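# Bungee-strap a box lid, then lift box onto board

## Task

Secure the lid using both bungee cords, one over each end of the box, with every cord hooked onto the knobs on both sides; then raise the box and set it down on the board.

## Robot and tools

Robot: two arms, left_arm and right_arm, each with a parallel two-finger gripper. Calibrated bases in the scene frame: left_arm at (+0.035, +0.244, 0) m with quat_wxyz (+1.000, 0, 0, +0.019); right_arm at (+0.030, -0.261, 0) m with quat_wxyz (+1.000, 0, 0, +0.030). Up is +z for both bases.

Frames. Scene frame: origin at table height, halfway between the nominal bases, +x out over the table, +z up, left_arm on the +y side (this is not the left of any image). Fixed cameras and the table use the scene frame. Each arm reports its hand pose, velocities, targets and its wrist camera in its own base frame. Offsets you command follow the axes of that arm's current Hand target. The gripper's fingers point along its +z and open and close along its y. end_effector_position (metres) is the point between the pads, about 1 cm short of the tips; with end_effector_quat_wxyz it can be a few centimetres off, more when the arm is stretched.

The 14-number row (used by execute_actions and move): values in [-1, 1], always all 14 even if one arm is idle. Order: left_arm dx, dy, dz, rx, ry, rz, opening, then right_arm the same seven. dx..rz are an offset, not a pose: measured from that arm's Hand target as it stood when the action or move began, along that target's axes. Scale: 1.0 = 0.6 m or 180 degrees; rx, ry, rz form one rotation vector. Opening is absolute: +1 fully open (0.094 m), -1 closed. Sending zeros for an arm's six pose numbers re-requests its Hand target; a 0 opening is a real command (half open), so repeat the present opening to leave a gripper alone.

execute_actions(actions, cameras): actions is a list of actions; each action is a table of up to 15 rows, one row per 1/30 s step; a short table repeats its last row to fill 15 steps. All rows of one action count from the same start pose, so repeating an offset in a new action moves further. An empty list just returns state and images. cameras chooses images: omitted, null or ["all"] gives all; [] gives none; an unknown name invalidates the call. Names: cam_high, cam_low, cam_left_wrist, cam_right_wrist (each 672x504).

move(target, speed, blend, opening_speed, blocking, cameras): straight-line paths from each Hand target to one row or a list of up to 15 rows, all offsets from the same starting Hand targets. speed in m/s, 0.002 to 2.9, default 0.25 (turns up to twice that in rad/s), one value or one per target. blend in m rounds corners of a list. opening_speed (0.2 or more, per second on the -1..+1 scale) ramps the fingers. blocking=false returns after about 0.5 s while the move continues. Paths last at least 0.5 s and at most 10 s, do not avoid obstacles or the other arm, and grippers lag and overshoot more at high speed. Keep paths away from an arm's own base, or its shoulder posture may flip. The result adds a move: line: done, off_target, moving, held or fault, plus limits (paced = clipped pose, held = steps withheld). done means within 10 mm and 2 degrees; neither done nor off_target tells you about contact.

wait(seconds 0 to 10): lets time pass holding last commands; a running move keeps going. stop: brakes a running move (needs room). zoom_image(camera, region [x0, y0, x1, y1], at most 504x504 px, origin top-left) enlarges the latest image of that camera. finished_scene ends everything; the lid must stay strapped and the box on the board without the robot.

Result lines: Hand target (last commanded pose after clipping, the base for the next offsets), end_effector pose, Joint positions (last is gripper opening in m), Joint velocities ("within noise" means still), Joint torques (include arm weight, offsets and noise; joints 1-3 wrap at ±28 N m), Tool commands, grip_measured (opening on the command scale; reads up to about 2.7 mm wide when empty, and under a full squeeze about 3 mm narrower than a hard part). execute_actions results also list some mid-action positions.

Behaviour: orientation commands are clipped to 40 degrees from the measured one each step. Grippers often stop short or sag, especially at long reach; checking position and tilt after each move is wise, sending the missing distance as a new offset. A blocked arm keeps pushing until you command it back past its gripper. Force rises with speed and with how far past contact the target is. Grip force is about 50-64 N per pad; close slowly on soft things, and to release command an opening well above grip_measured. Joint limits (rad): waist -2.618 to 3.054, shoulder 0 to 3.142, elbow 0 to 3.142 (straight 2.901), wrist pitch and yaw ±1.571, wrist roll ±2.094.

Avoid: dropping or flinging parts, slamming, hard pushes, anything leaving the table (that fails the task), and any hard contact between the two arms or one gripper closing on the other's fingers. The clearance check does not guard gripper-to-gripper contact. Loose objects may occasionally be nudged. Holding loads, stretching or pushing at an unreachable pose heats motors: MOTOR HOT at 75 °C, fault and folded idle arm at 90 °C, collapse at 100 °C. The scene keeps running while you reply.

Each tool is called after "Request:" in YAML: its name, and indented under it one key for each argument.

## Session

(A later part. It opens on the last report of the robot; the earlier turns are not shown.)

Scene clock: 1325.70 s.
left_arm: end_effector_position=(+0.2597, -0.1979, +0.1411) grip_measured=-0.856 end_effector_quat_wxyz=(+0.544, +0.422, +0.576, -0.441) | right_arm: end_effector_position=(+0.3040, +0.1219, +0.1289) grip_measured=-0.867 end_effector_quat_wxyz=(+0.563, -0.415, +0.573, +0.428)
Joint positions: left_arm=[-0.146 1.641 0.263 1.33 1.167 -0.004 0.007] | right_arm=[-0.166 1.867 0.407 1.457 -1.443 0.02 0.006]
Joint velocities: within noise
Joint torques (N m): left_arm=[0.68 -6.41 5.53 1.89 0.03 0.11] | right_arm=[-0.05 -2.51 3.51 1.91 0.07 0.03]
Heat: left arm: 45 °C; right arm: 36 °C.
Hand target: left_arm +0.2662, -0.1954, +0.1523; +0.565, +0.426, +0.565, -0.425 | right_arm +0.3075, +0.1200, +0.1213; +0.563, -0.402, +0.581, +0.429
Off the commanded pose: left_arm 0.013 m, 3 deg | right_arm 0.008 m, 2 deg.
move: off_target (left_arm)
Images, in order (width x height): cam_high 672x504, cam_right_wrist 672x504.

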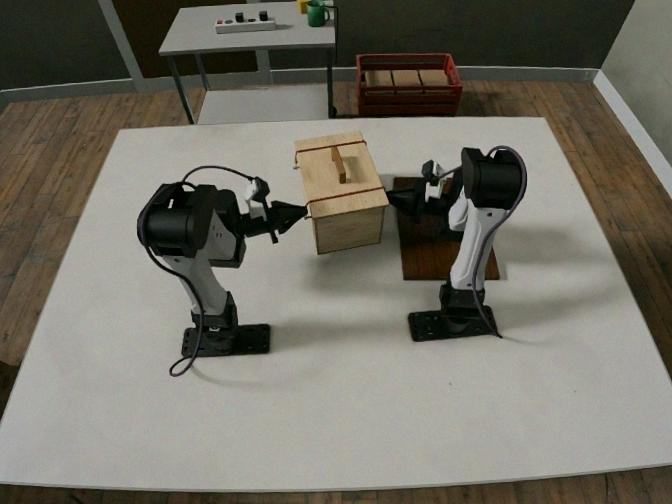

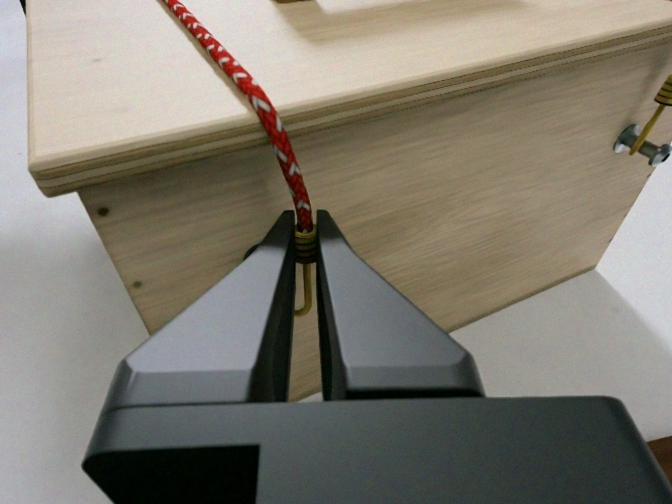

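Request:
move:
  target: [0,0,0,0,0,0,-0.95,0,0.0051,-0.0016,-0.0061,0.0003,0,-0.95]
  speed: 0.04
  cameras: ["cam_right_wrist","cam_high"]

Request:
zoom_image:
  camera: "cam_right_wrist"
  region: [230, 200, 350, 320]

Request:
zoom_image:
  camera: "cam_high"
  region: [370, 170, 430, 230]

Scene clock: 1328.93 s.
left_arm: end_effector_position=(+0.2597, -0.1979, +0.1411) grip_measured=-0.856 end_effector_quat_wxyz=(+0.544, +0.422, +0.576, -0.441) | right_arm: end_effector_position=(+0.3013, +0.1227, +0.1290) grip_measured=-0.867 end_effector_quat_wxyz=(+0.559, -0.420, +0.569, +0.432)
Joint positions: left_arm=[-0.146 1.641 0.263 1.33 1.167 -0.004 0.007] | right_arm=[-0.166 1.867 0.407 1.457 -1.459 0.02 0.006]
Joint velocities: within noise
Joint torques (N m): left_arm=[0.64 -6.45 5.52 1.89 0.03 0.11] | right_arm=[-0.35 -2.61 3.51 1.86 0.06 0.01]
Heat: left arm: 45 °C; right arm: 36 °C.
Hand target: left_arm +0.2662, -0.1954, +0.1523; +0.565, +0.426, +0.565, -0.425 | right_arm +0.3044, +0.1200, +0.1215; +0.558, -0.408, +0.577, +0.435
Off the commanded pose: left_arm 0.013 m, 3 deg | right_arm 0.009 m, 2 deg.
move: off_target (left_arm)
Images, in order (width x height): cam_high 672x504, cam_right_wrist 672x504.

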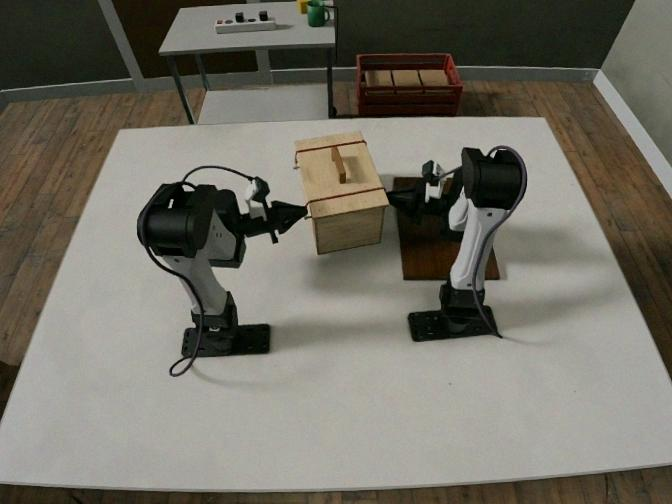

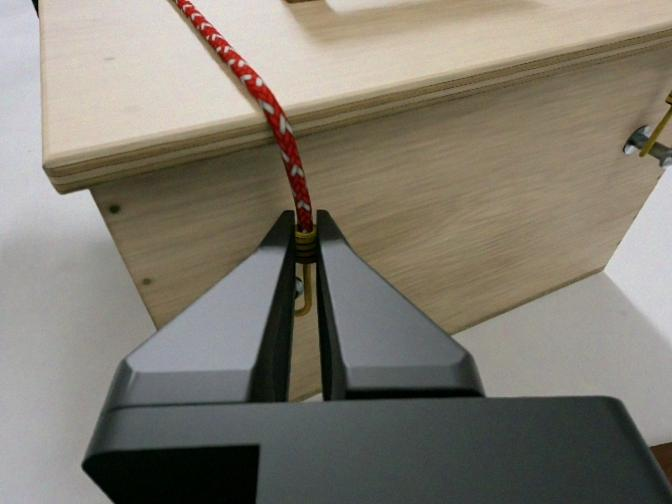

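Scaled by 4.200.

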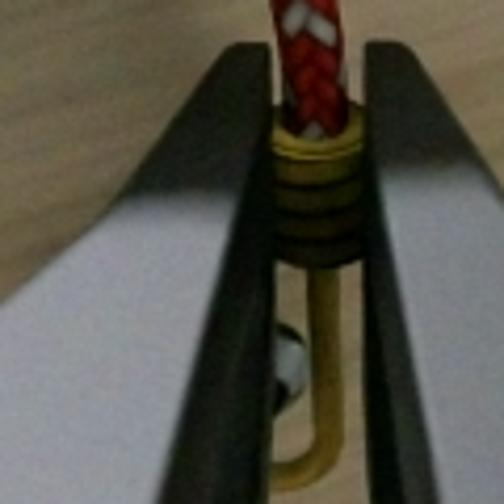

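Scaled by 8.400.

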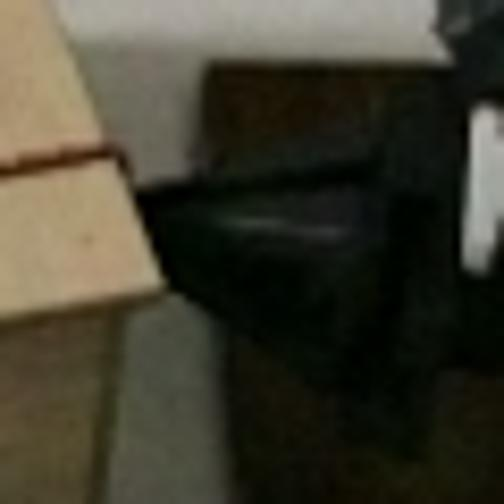

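Request:
move:
  target: [0,0,0,0,0,0,-0.95,0,0.0041,-0.0009,-0.0047,0.0002,0,-0.95]
  speed: 0.04
  cameras: ["cam_right_wrist","cam_high"]

Request:
zoom_image:
  camera: "cam_right_wrist"
  region: [230, 200, 350, 320]

Request:
zoom_image:
  camera: "cam_high"
  region: [370, 170, 430, 230]

Scene clock: 1331.97 s.
left_arm: end_effector_position=(+0.2597, -0.1979, +0.1411) grip_measured=-0.856 end_effector_quat_wxyz=(+0.544, +0.422, +0.576, -0.441) | right_arm: end_effector_position=(+0.2992, +0.1233, +0.1289) grip_measured=-0.867 end_effector_quat_wxyz=(+0.557, -0.423, +0.567, +0.436)
Joint positions: left_arm=[-0.146 1.641 0.263 1.33 1.167 -0.004 0.007] | right_arm=[-0.166 1.867 0.407 1.457 -1.472 0.02 0.006]
Joint velocities: within noise
Joint torques (N m): left_arm=[0.68 -6.42 5.5 1.89 0.03 0.11] | right_arm=[-0.5 -2.76 3.51 1.82 0.01 -0.01]
Heat: left arm: 45 °C; right arm: 36 °C.
Hand target: left_arm +0.2662, -0.1954, +0.1523; +0.565, +0.426, +0.565, -0.425 | right_arm +0.3019, +0.1202, +0.1216; +0.555, -0.412, +0.574, +0.439
Off the commanded pose: left_arm 0.013 m, 3 deg | right_arm 0.008 m, 2 deg.
move: off_target (left_arm)
Images, in order (width x height): cam_high 672x504, cam_right_wrist 672x504.

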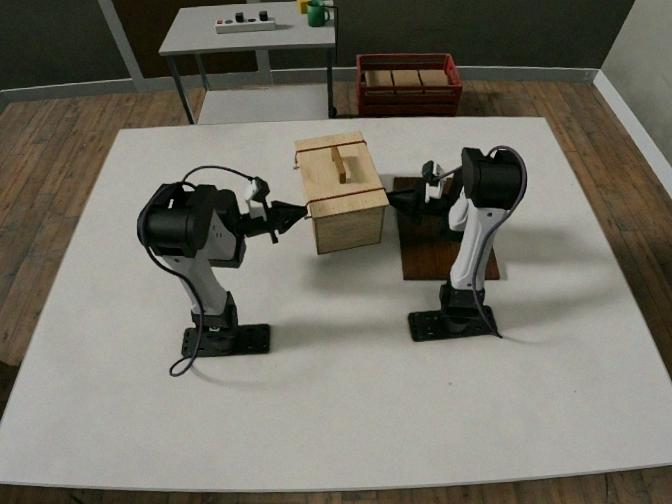

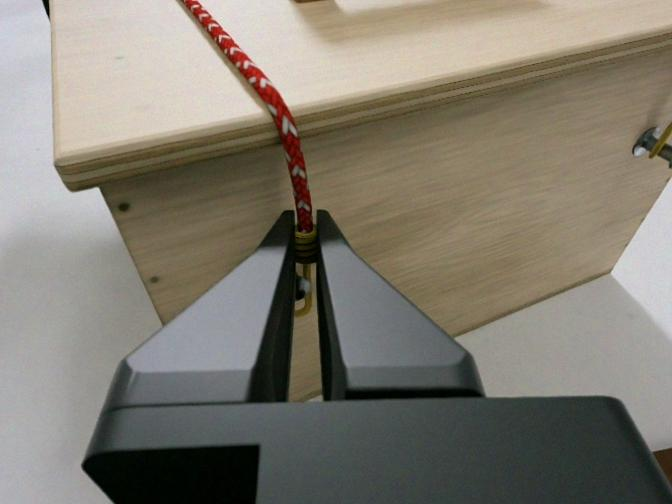

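Scaled by 4.200.

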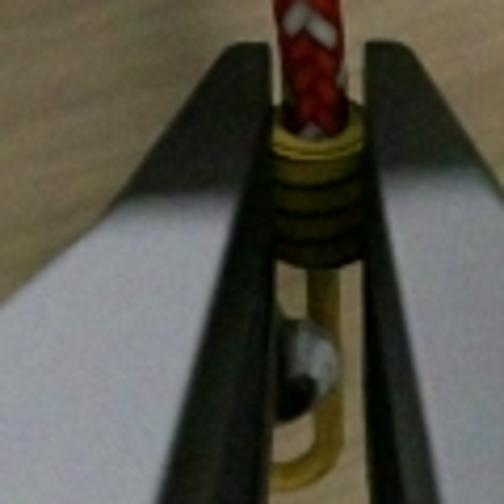

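Scaled by 8.400.

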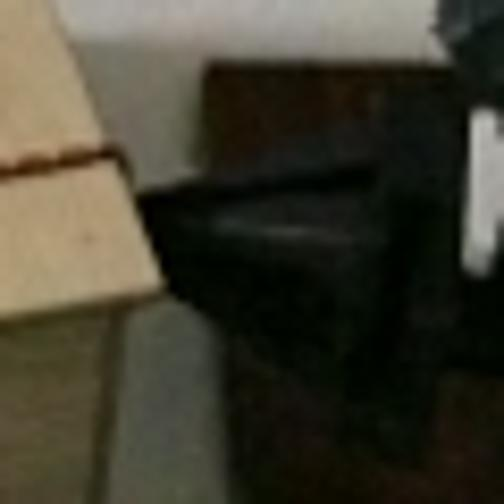

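Request:
move:
  target:
    - [0,0,0,0,0,0,-0.95,0,0,0.0066,0,0,0,-0.95]
    - [0,0,0,0,0,0,-0.95,-0.0220,0.0010,0.0066,0,0,0,-0.95]
  speed: 0.04
  cameras: ["cam_right_wrist","cam_high"]

Request:
zoom_image:
  camera: "cam_right_wrist"
  region: [230, 200, 350, 320]

Request:
zoom_image:
  camera: "cam_high"
  region: [370, 170, 430, 230]

Scene clock: 1336.37 s.
left_arm: end_effector_position=(+0.2597, -0.1979, +0.1411) grip_measured=-0.856 end_effector_quat_wxyz=(+0.544, +0.422, +0.576, -0.441) | right_arm: end_effector_position=(+0.2989, +0.1233, +0.1329) grip_measured=-0.867 end_effector_quat_wxyz=(+0.553, -0.418, +0.569, +0.441)
Joint positions: left_arm=[-0.146 1.641 0.263 1.33 1.167 -0.004 0.007] | right_arm=[-0.166 1.851 0.407 1.456 -1.472 0.051 0.006]
Joint velocities: within noise
Joint torques (N m): left_arm=[0.66 -6.43 5.52 1.89 0.03 0.11] | right_arm=[0.72 -6.74 4.16 1.56 0.16 0.03]
Heat: left arm: 45 °C; right arm: 36 °C.
Hand target: left_arm +0.2662, -0.1954, +0.1523; +0.565, +0.426, +0.565, -0.425 | right_arm +0.3030, +0.1240, +0.1349; +0.555, -0.412, +0.574, +0.439
Off the commanded pose: left_arm 0.013 m, 3 deg | right_arm 0.005 m, 1 deg.
move: off_target (left_arm)
Images, in order (width x height): cam_high 672x504, cam_right_wrist 672x504.

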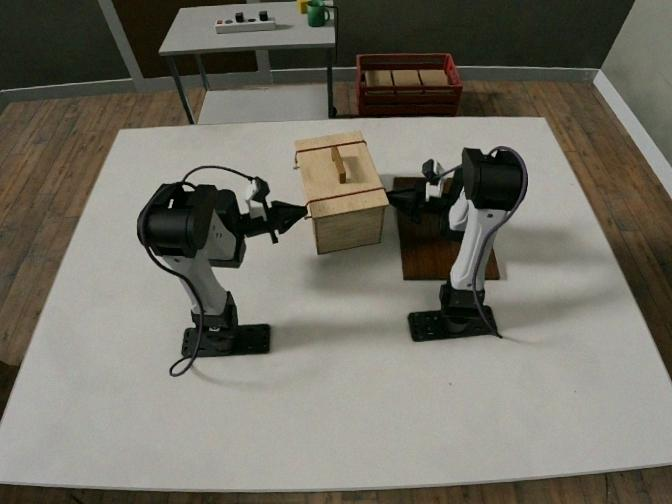

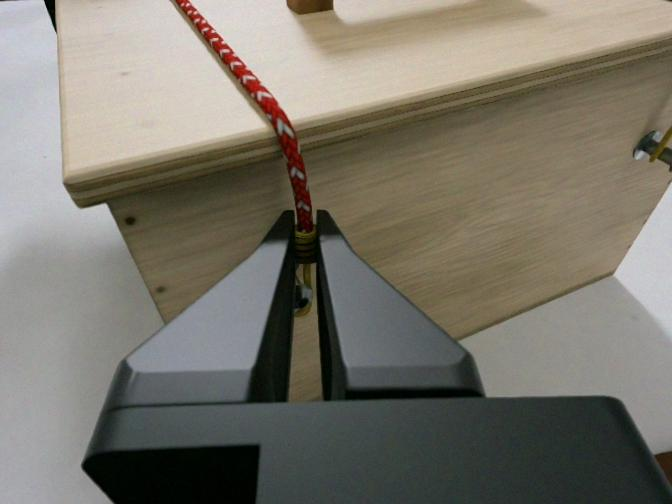

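Scaled by 4.200.

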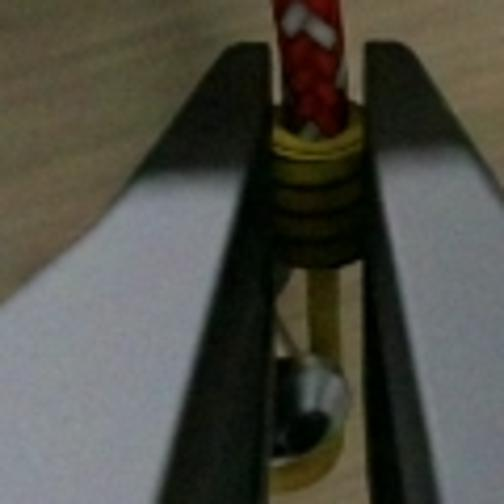

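Scaled by 8.400.

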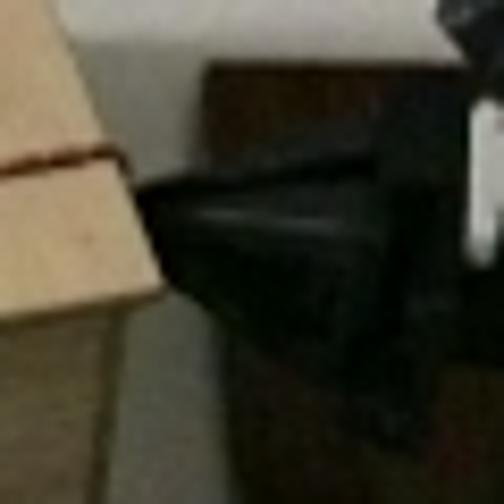

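Request:
move:
  target:
    - [0,0,0,0,0,0,-0.95,0,0.0005,0.0060,0,0,0,-0.95]
    - [0,0,0,0,0,0,-0.95,-0.0085,0.0010,0.0060,0,0,0,-0.95]
  speed: 0.04
  cameras: ["cam_right_wrist","cam_high"]

Request:
zoom_image:
  camera: "cam_right_wrist"
  region: [230, 200, 350, 320]

Request:
zoom_image:
  camera: "cam_high"
  region: [370, 170, 430, 230]

Scene clock: 1338.87 s.
left_arm: end_effector_position=(+0.2597, -0.1979, +0.1411) grip_measured=-0.856 end_effector_quat_wxyz=(+0.544, +0.422, +0.576, -0.441) | right_arm: end_effector_position=(+0.2992, +0.1261, +0.1372) grip_measured=-0.867 end_effector_quat_wxyz=(+0.554, -0.418, +0.569, +0.441)
Joint positions: left_arm=[-0.146 1.641 0.263 1.33 1.167 -0.004 0.007] | right_arm=[-0.155 1.834 0.407 1.455 -1.461 0.067 0.006]
Joint velocities: within noise
Joint torques (N m): left_arm=[0.66 -6.43 5.53 1.89 0.03 0.11] | right_arm=[0.98 -7.1 4.46 1.46 0.18 -0.01]
Heat: left arm: 45 °C; right arm: 36 °C.
Hand target: left_arm +0.2662, -0.1954, +0.1523; +0.565, +0.426, +0.565, -0.425 | right_arm +0.3036, +0.1276, +0.1400; +0.555, -0.412, +0.574, +0.439
Off the commanded pose: left_arm 0.013 m, 3 deg | right_arm 0.005 m, 1 deg.
move: off_target (left_arm)
Images, in order (width x height): cam_high 672x504, cam_right_wrist 672x504.

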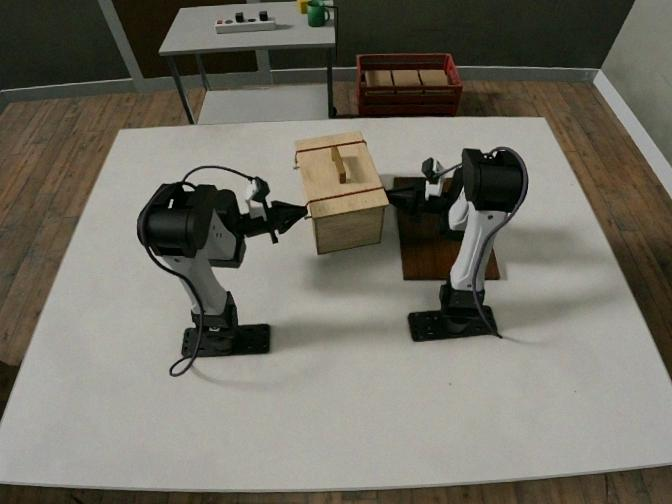

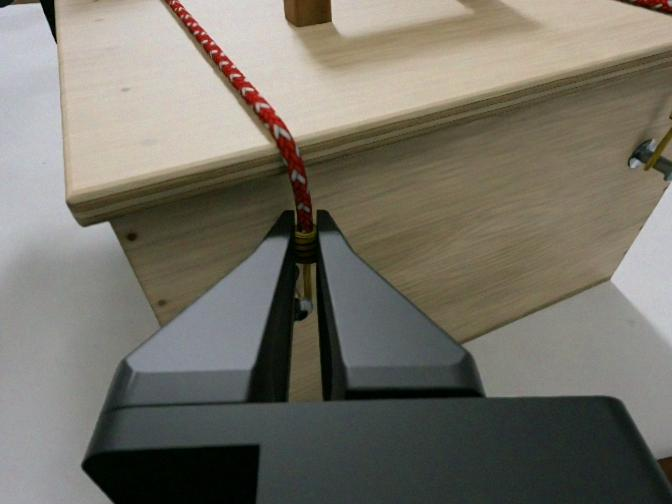

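Scaled by 4.200.

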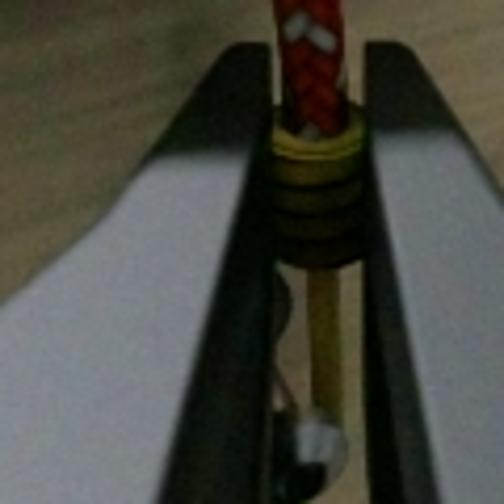

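Scaled by 8.400.

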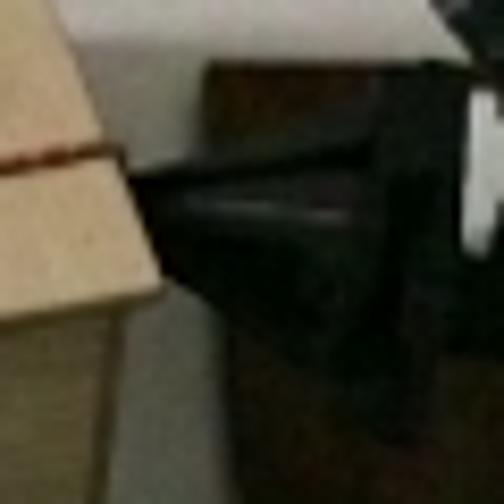

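Request:
move:
  target: [0,0,0,0,0,0,-0.95,-0.0070,0.0004,0,0,0,0,-0.95]
  speed: 0.04
  cameras: ["cam_right_wrist","cam_high"]

Request:
zoom_image:
  camera: "cam_right_wrist"
  region: [230, 220, 350, 340]

Request:
zoom_image:
  camera: "cam_high"
  region: [370, 170, 430, 230]

Scene clock: 1340.77 s.
left_arm: end_effector_position=(+0.2597, -0.1979, +0.1411) grip_measured=-0.856 end_effector_quat_wxyz=(+0.544, +0.422, +0.576, -0.441) | right_arm: end_effector_position=(+0.2993, +0.1260, +0.1407) grip_measured=-0.867 end_effector_quat_wxyz=(+0.555, -0.416, +0.570, +0.441)
Joint positions: left_arm=[-0.146 1.641 0.263 1.33 1.167 -0.004 0.007] | right_arm=[-0.155 1.817 0.407 1.447 -1.457 0.078 0.006]
Joint velocities: within noise
Joint torques (N m): left_arm=[0.66 -6.42 5.5 1.89 0.03 0.11] | right_arm=[0.98 -7.34 4.72 1.41 0.15 0]
Heat: left arm: 45 °C; right arm: 36 °C.
Hand target: left_arm +0.2662, -0.1954, +0.1523; +0.565, +0.426, +0.565, -0.425 | right_arm +0.3035, +0.1276, +0.1442; +0.555, -0.412, +0.574, +0.439
Off the commanded pose: left_arm 0.013 m, 3 deg | right_arm 0.006 m, 1 deg.
move: off_target (left_arm)
Images, in order (width x height): cam_high 672x504, cam_right_wrist 672x504.

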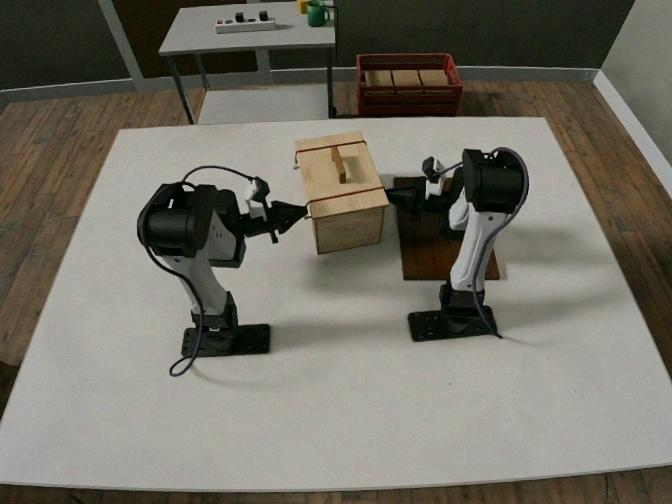

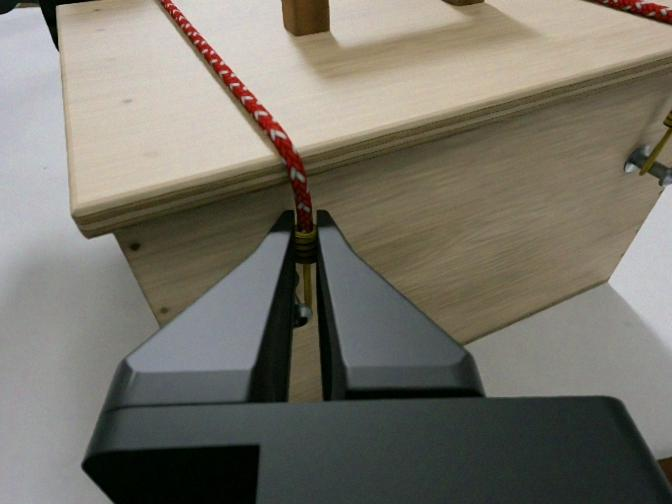

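Scaled by 4.200.

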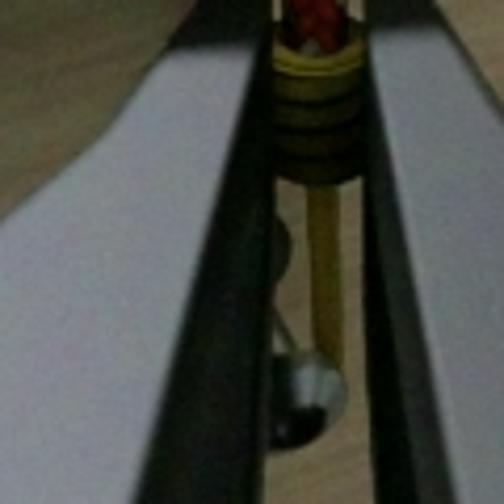

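Scaled by 8.400.

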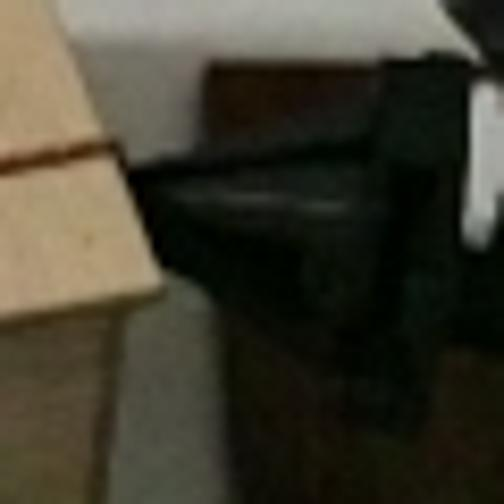

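Request:
move:
  target: [0,0,0,0,0,0,-0.95,-0.0042,0.0002,0,0,0,0,-0.95]
  speed: 0.04
  cameras: ["cam_right_wrist","cam_high"]

Request:
zoom_image:
  camera: "cam_right_wrist"
  region: [230, 220, 350, 340]

Scene clock: 1343.27 s.
left_arm: end_effector_position=(+0.2597, -0.1979, +0.1411) grip_measured=-0.856 end_effector_quat_wxyz=(+0.544, +0.422, +0.576, -0.441) | right_arm: end_effector_position=(+0.2997, +0.1259, +0.1409) grip_measured=-0.867 end_effector_quat_wxyz=(+0.552, -0.411, +0.574, +0.444)
Joint positions: left_arm=[-0.146 1.641 0.263 1.33 1.167 -0.004 0.007] | right_arm=[-0.155 1.809 0.407 1.427 -1.454 0.082 0.006]
Joint velocities: within noise
Joint torques (N m): left_arm=[0.69 -6.42 5.52 1.89 0.03 0.11] | right_arm=[0.96 -7.95 4.9 1.5 0.12 -0.04]
Heat: left arm: 45 °C; right arm: 36 °C.
Hand target: left_arm +0.2662, -0.1954, +0.1523; +0.565, +0.426, +0.565, -0.425 | right_arm +0.3035, +0.1276, +0.1468; +0.555, -0.412, +0.574, +0.439
Off the commanded pose: left_arm 0.013 m, 3 deg | right_arm 0.007 m, 1 deg.
move: off_target (left_arm)
Images, in order (width x height): cam_high 672x504, cam_right_wrist 672x504.

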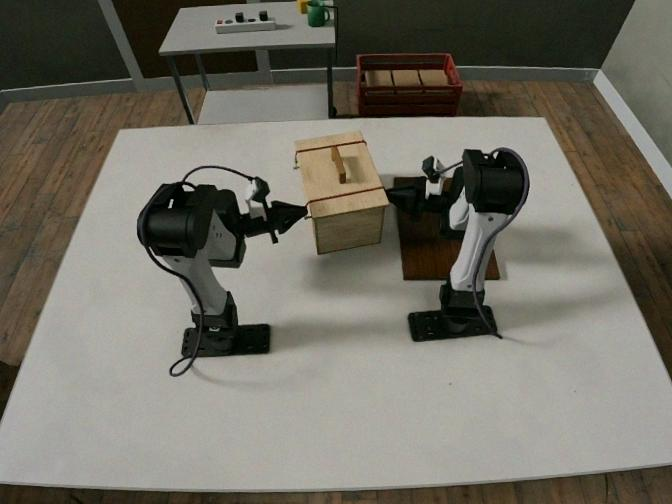

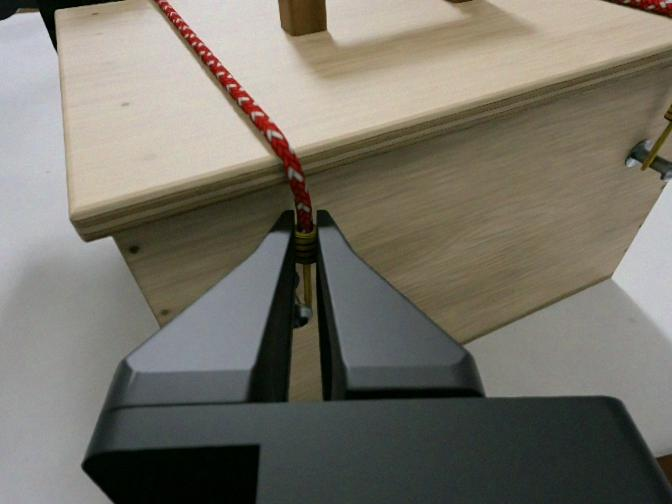

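Scaled by 4.200.

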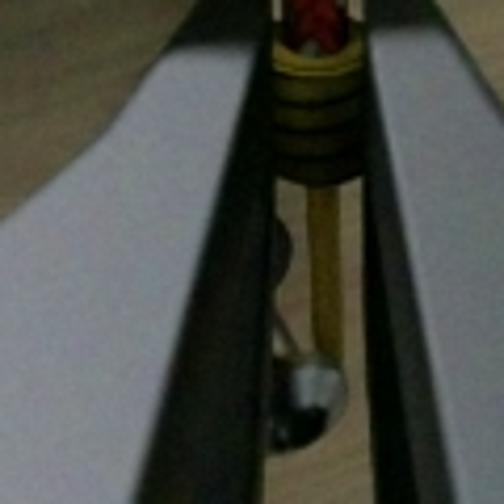

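Request:
move:
  target: [0,0,0,0,0,0,-0.95,0.0070,-0.0003,0,0,0,0,-0.95]
  speed: 0.04
  cameras: []

Request:
move:
  target: [0,0,0,0,0,0,-0.95,0,0,0,0,0,0,-0.7]
  opening_speed: 0.3
  cameras: ["cam_right_wrist","cam_high"]

Request:
zoom_image:
  camera: "cam_right_wrist"
  region: [240, 200, 370, 340]

Scene clock: 1345.70 s.
left_arm: end_effector_position=(+0.2597, -0.1979, +0.1411) grip_measured=-0.856 end_effector_quat_wxyz=(+0.544, +0.422, +0.576, -0.441) | right_arm: end_effector_position=(+0.2997, +0.1259, +0.1409) grip_measured=-0.867 end_effector_quat_wxyz=(+0.552, -0.411, +0.574, +0.444)
Joint positions: left_arm=[-0.146 1.641 0.263 1.33 1.167 -0.004 0.007] | right_arm=[-0.155 1.809 0.407 1.427 -1.454 0.081 0.006]
Joint velocities: within noise
Joint torques (N m): left_arm=[0.68 -6.43 5.52 1.89 0.03 0.11] | right_arm=[0.99 -6.41 4.74 1.49 0.12 -0.17]
Heat: left arm: 45 °C; right arm: 36 °C.
Hand target: left_arm +0.2662, -0.1954, +0.1523; +0.565, +0.426, +0.565, -0.425 | right_arm +0.3035, +0.1276, +0.1425; +0.555, -0.412, +0.574, +0.439
Off the commanded pose: left_arm 0.013 m, 3 deg | right_arm 0.004 m, 1 deg.
move: off_target (left_arm)
No camera images: "cameras" was empty.

Scene clock: 1346.87 s.
left_arm: end_effector_position=(+0.2597, -0.1979, +0.1411) grip_measured=-0.856 end_effector_quat_wxyz=(+0.544, +0.422, +0.576, -0.441) | right_arm: end_effector_position=(+0.3002, +0.1263, +0.1383) grip_measured=-0.703 end_effector_quat_wxyz=(+0.545, -0.403, +0.581, +0.450)
Joint positions: left_arm=[-0.146 1.641 0.263 1.33 1.167 -0.004 0.007] | right_arm=[-0.153 1.809 0.407 1.399 -1.449 0.08 0.014]
Joint velocities: within noise
Joint torques (N m): left_arm=[0.66 -6.43 5.52 1.89 0.03 0.11] | right_arm=[0.81 -6.67 4.77 1.77 0.06 -0.18]
Heat: left arm: 45 °C; right arm: 36 °C.
Hand target: left_arm +0.2662, -0.1954, +0.1523; +0.565, +0.426, +0.565, -0.425 | right_arm +0.3035, +0.1276, +0.1425; +0.555, -0.412, +0.574, +0.439
Off the commanded pose: left_arm 0.013 m, 3 deg | right_arm 0.006 m, 2 deg.
move: off_target (left_arm)
Images, in order (width x height): cam_high 672x504, cam_right_wrist 672x504.

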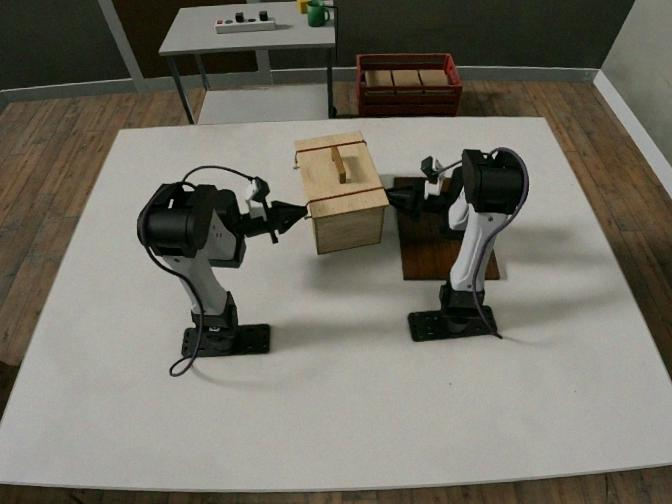

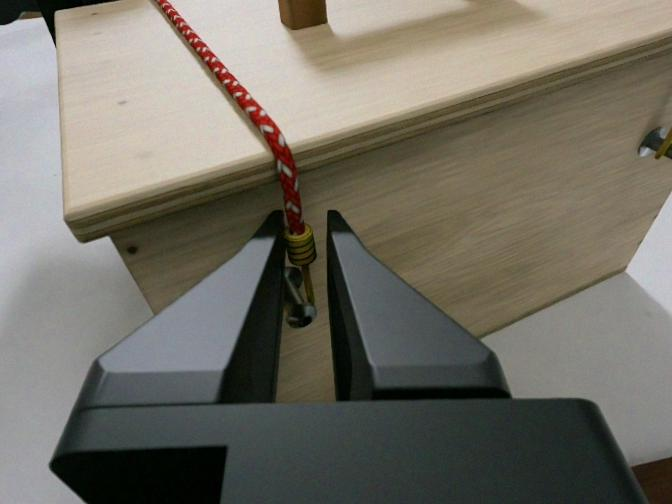

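Scaled by 3.600.

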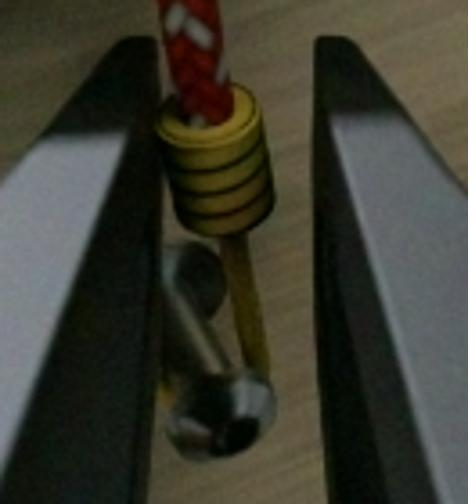

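Request:
move:
  target: [0,0,0,0,0,0,-0.95,0,0,0,0,0,0,-0.3]
  opening_speed: 0.5
  cameras: ["cam_right_wrist"]

Request:
zoom_image:
  camera: "cam_right_wrist"
  region: [240, 200, 370, 340]

Scene clock: 1349.27 s.
left_arm: end_effector_position=(+0.2597, -0.1979, +0.1411) grip_measured=-0.856 end_effector_quat_wxyz=(+0.544, +0.422, +0.576, -0.441) | right_arm: end_effector_position=(+0.3008, +0.1261, +0.1379) grip_measured=-0.303 end_effector_quat_wxyz=(+0.546, -0.402, +0.582, +0.449)
Joint positions: left_arm=[-0.146 1.641 0.263 1.33 1.167 -0.004 0.007] | right_arm=[-0.153 1.809 0.407 1.395 -1.446 0.078 0.033]
Joint velocities: within noise
Joint torques (N m): left_arm=[0.66 -6.43 5.53 1.89 0.04 0.11] | right_arm=[0.83 -6.76 4.78 1.74 0.02 -0.2]
Heat: left arm: 45 °C; right arm: 36 °C.
Hand target: left_arm +0.2662, -0.1954, +0.1523; +0.565, +0.426, +0.565, -0.425 | right_arm +0.3035, +0.1276, +0.1425; +0.555, -0.412, +0.574, +0.439
Off the commanded pose: left_arm 0.013 m, 3 deg | right_arm 0.006 m, 2 deg.
move: off_target (left_arm)
Images, in order (width x height): cam_right_wrist 672x504.

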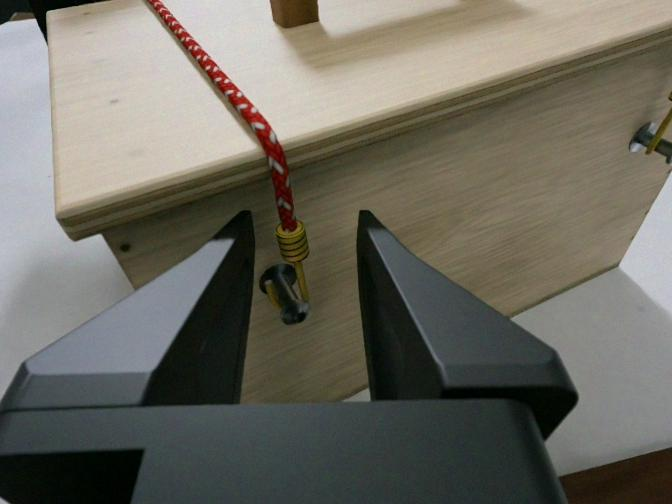

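Scaled by 3.600.

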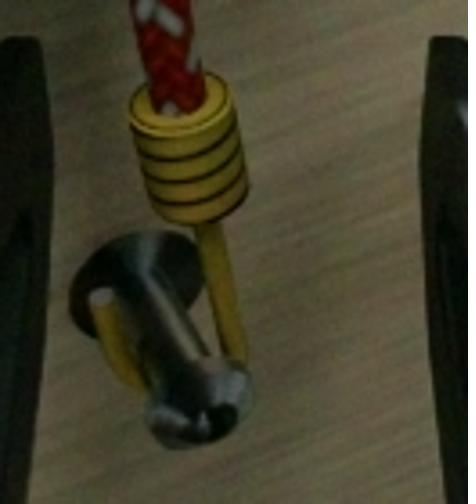

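Request:
move:
  target: [0,0,0,0,0,0,-0.95,0,0,-0.05,0.010,0,0,-0.3]
  speed: 0.06
  cameras: ["cam_right_wrist","cam_high"]

Scene clock: 1351.77 s.
left_arm: end_effector_position=(+0.2597, -0.1979, +0.1411) grip_measured=-0.856 end_effector_quat_wxyz=(+0.544, +0.422, +0.576, -0.441) | right_arm: end_effector_position=(+0.2992, +0.0994, +0.1361) grip_measured=-0.303 end_effector_quat_wxyz=(+0.552, -0.389, +0.591, +0.441)
Joint positions: left_arm=[-0.146 1.641 0.263 1.33 1.167 -0.004 0.007] | right_arm=[-0.255 1.809 0.397 1.395 -1.511 0.074 0.033]
Joint velocities: within noise
Joint torques (N m): left_arm=[0.68 -6.42 5.5 1.89 0.04 0.11] | right_arm=[-0.25 -8.69 2.89 1.77 -0.12 -0.2]
Heat: left arm: 45 °C; right arm: 36 °C.
Hand target: left_arm +0.2662, -0.1954, +0.1523; +0.565, +0.426, +0.565, -0.425 | right_arm +0.2952, +0.0987, +0.1424; +0.562, -0.403, +0.581, +0.430
Off the commanded pose: left_arm 0.013 m, 3 deg | right_arm 0.008 m, 3 deg.
move: off_target (left_arm, right_arm)
Images, in order (width x height): cam_high 672x504, cam_right_wrist 672x504.

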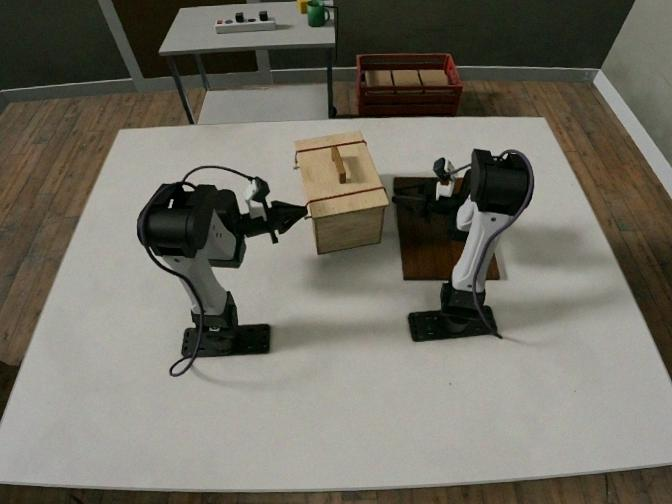

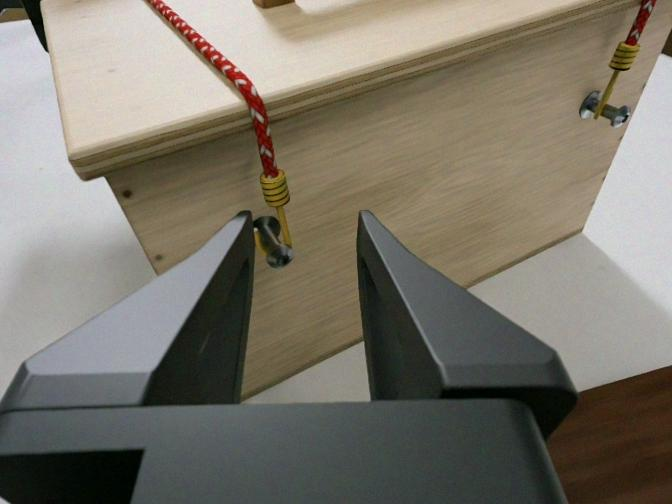

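Request:
move:
  target: [0.008,-0.005,0,0,0,0,-0.95,0,0,0,0,0,0,-0.3]
  speed: 0.04
  cameras: ["cam_left_wrist"]

Request:
move:
  target: [0,0,0,0,0,0,-0.7,0,0,0,0,0,0,-0.3]
  opening_speed: 0.3
  cameras: ["cam_left_wrist","cam_low"]

Request:
zoom_image:
  camera: "cam_left_wrist"
  region: [240, 200, 370, 340]

Scene clock: 1354.13 s.
left_arm: end_effector_position=(+0.2601, -0.1978, +0.1414) grip_measured=-0.856 end_effector_quat_wxyz=(+0.545, +0.422, +0.576, -0.440) | right_arm: end_effector_position=(+0.2990, +0.0995, +0.1361) grip_measured=-0.303 end_effector_quat_wxyz=(+0.552, -0.390, +0.591, +0.441)
Joint positions: left_arm=[-0.146 1.641 0.263 1.332 1.164 -0.004 0.007] | right_arm=[-0.255 1.809 0.397 1.395 -1.512 0.074 0.033]
Joint velocities: within noise
Joint torques (N m): left_arm=[0.24 -4.85 4.31 2.21 0.01 0.16] | right_arm=[-0.24 -8.7 2.88 1.77 -0.15 -0.2]
Heat: left arm: 45 °C; right arm: 36 °C.
Hand target: left_arm +0.2633, -0.1963, +0.1475; +0.565, +0.426, +0.565, -0.425 | right_arm +0.2952, +0.0987, +0.1424; +0.561, -0.403, +0.581, +0.430
Off the commanded pose: left_arm 0.007 m, 3 deg | right_arm 0.007 m, 3 deg.
move: off_target (left_arm, right_arm)
Images, in order (width x height): cam_left_wrist 672x504.

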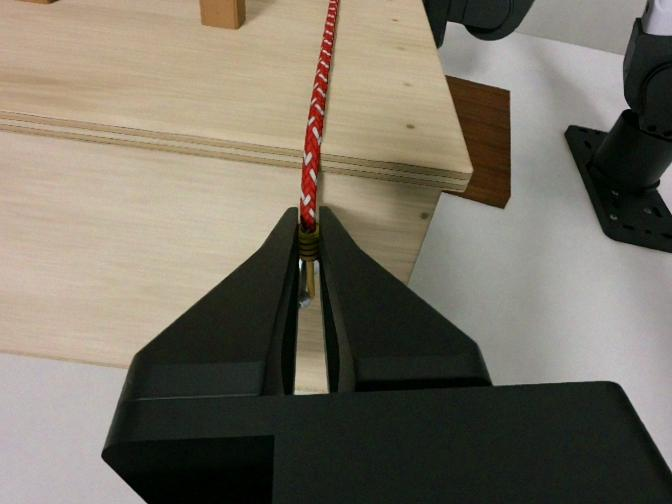

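Scene clock: 1355.17 s.
left_arm: end_effector_position=(+0.2605, -0.1977, +0.1428) grip_measured=-0.703 end_effector_quat_wxyz=(+0.549, +0.423, +0.573, -0.437) | right_arm: end_effector_position=(+0.2990, +0.0995, +0.1361) grip_measured=-0.303 end_effector_quat_wxyz=(+0.552, -0.390, +0.591, +0.441)
Joint positions: left_arm=[-0.146 1.641 0.263 1.342 1.162 -0.004 0.014] | right_arm=[-0.255 1.809 0.397 1.395 -1.512 0.074 0.033]
Joint velocities: within noise
Joint torques (N m): left_arm=[0.24 -4.72 4.31 2.07 0.03 0.15] | right_arm=[-0.25 -8.72 2.88 1.76 -0.15 -0.2]
Heat: left arm: 45 °C; right arm: 36 °C.
Hand target: left_arm +0.2633, -0.1963, +0.1475; +0.565, +0.426, +0.565, -0.425 | right_arm +0.2952, +0.0987, +0.1424; +0.561, -0.403, +0.581, +0.430
Off the commanded pose: left_arm 0.006 m, 2 deg | right_arm 0.007 m, 3 deg.
move: off_target (right_arm)
Images, in order (width x height): cam_low 672x504, cam_left_wrist 672x504.

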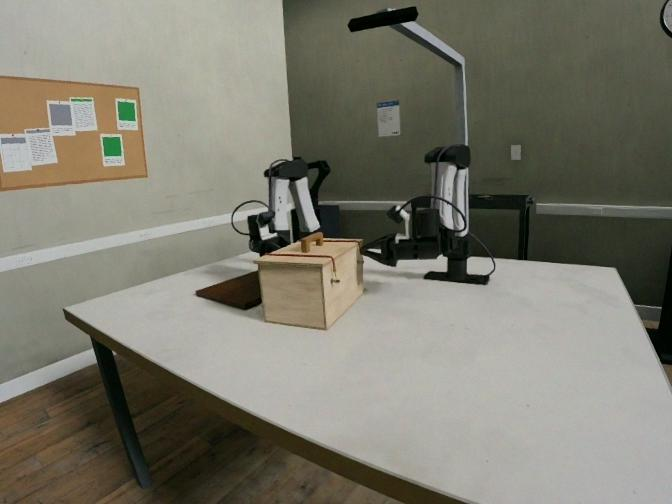

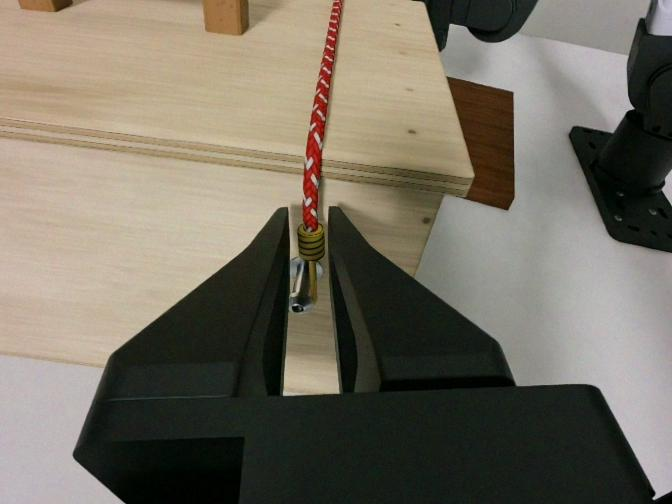

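Scaled by 3.600.

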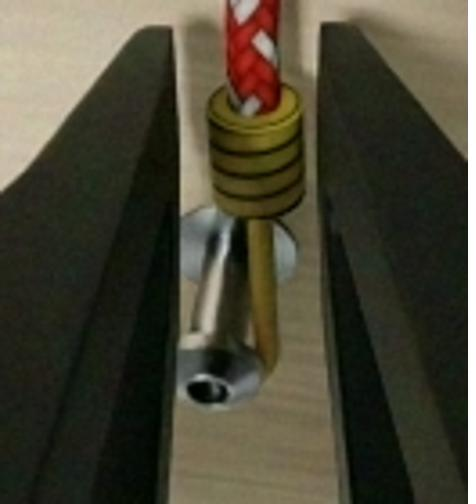

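Request:
move:
  target: [0,0,0,0,0,0,-0.3,0,0,0,0,0,0,-0.3]
  opening_speed: 0.4
  cameras: ["cam_left_wrist","cam_low"]

Request:
zoom_image:
  camera: "cam_left_wrist"
  region: [240, 200, 370, 340]

Scene clock: 1357.20 s.
left_arm: end_effector_position=(+0.2606, -0.1977, +0.1430) grip_measured=-0.303 end_effector_quat_wxyz=(+0.550, +0.423, +0.573, -0.437) | right_arm: end_effector_position=(+0.2990, +0.0995, +0.1361) grip_measured=-0.303 end_effector_quat_wxyz=(+0.552, -0.390, +0.591, +0.441)
Joint positions: left_arm=[-0.146 1.641 0.263 1.343 1.161 -0.004 0.033] | right_arm=[-0.255 1.809 0.397 1.395 -1.512 0.074 0.033]
Joint velocities: within noise
Joint torques (N m): left_arm=[0.21 -4.68 4.3 2.11 0.03 0.15] | right_arm=[-0.25 -8.7 2.89 1.76 -0.15 -0.2]
Heat: left arm: 45 °C; right arm: 36 °C.
Hand target: left_arm +0.2633, -0.1963, +0.1475; +0.565, +0.426, +0.565, -0.425 | right_arm +0.2952, +0.0987, +0.1424; +0.562, -0.403, +0.581, +0.430
Off the commanded pose: left_arm 0.005 m, 2 deg | right_arm 0.007 m, 3 deg.
move: off_target (right_arm)
Images, in order (width x height): cam_low 672x504, cam_left_wrist 672x504.

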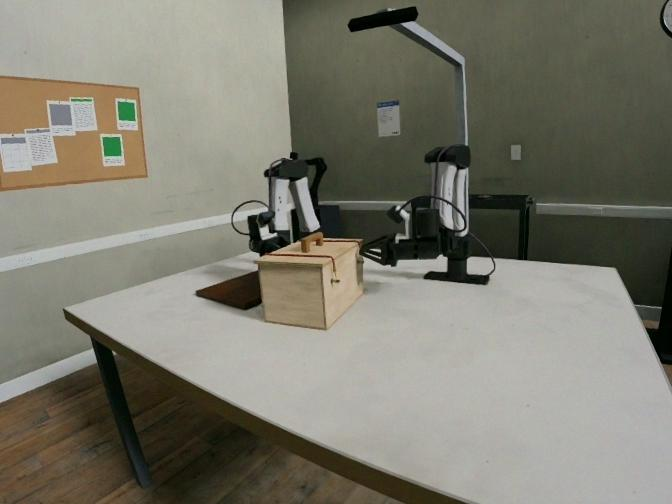

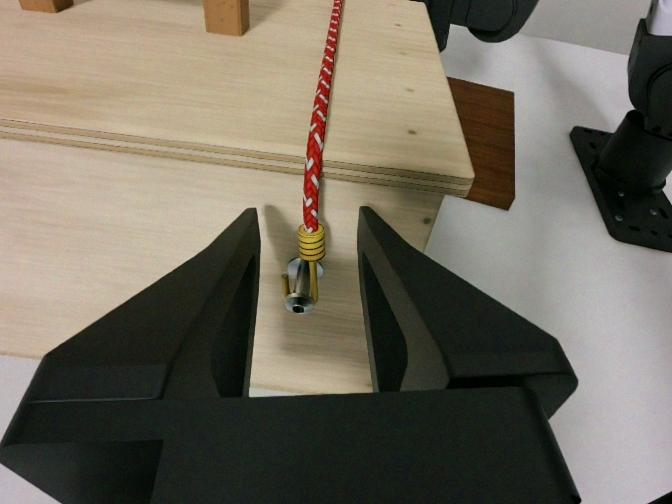

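Scaled by 3.600.

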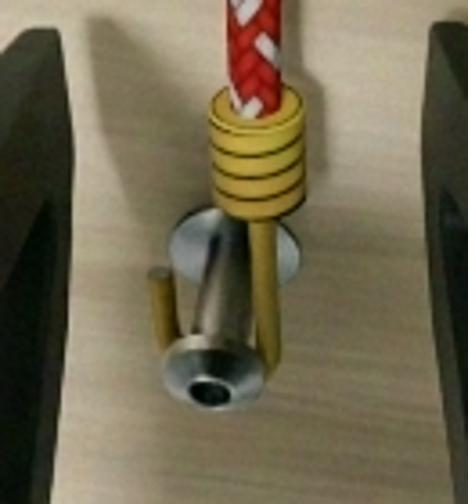

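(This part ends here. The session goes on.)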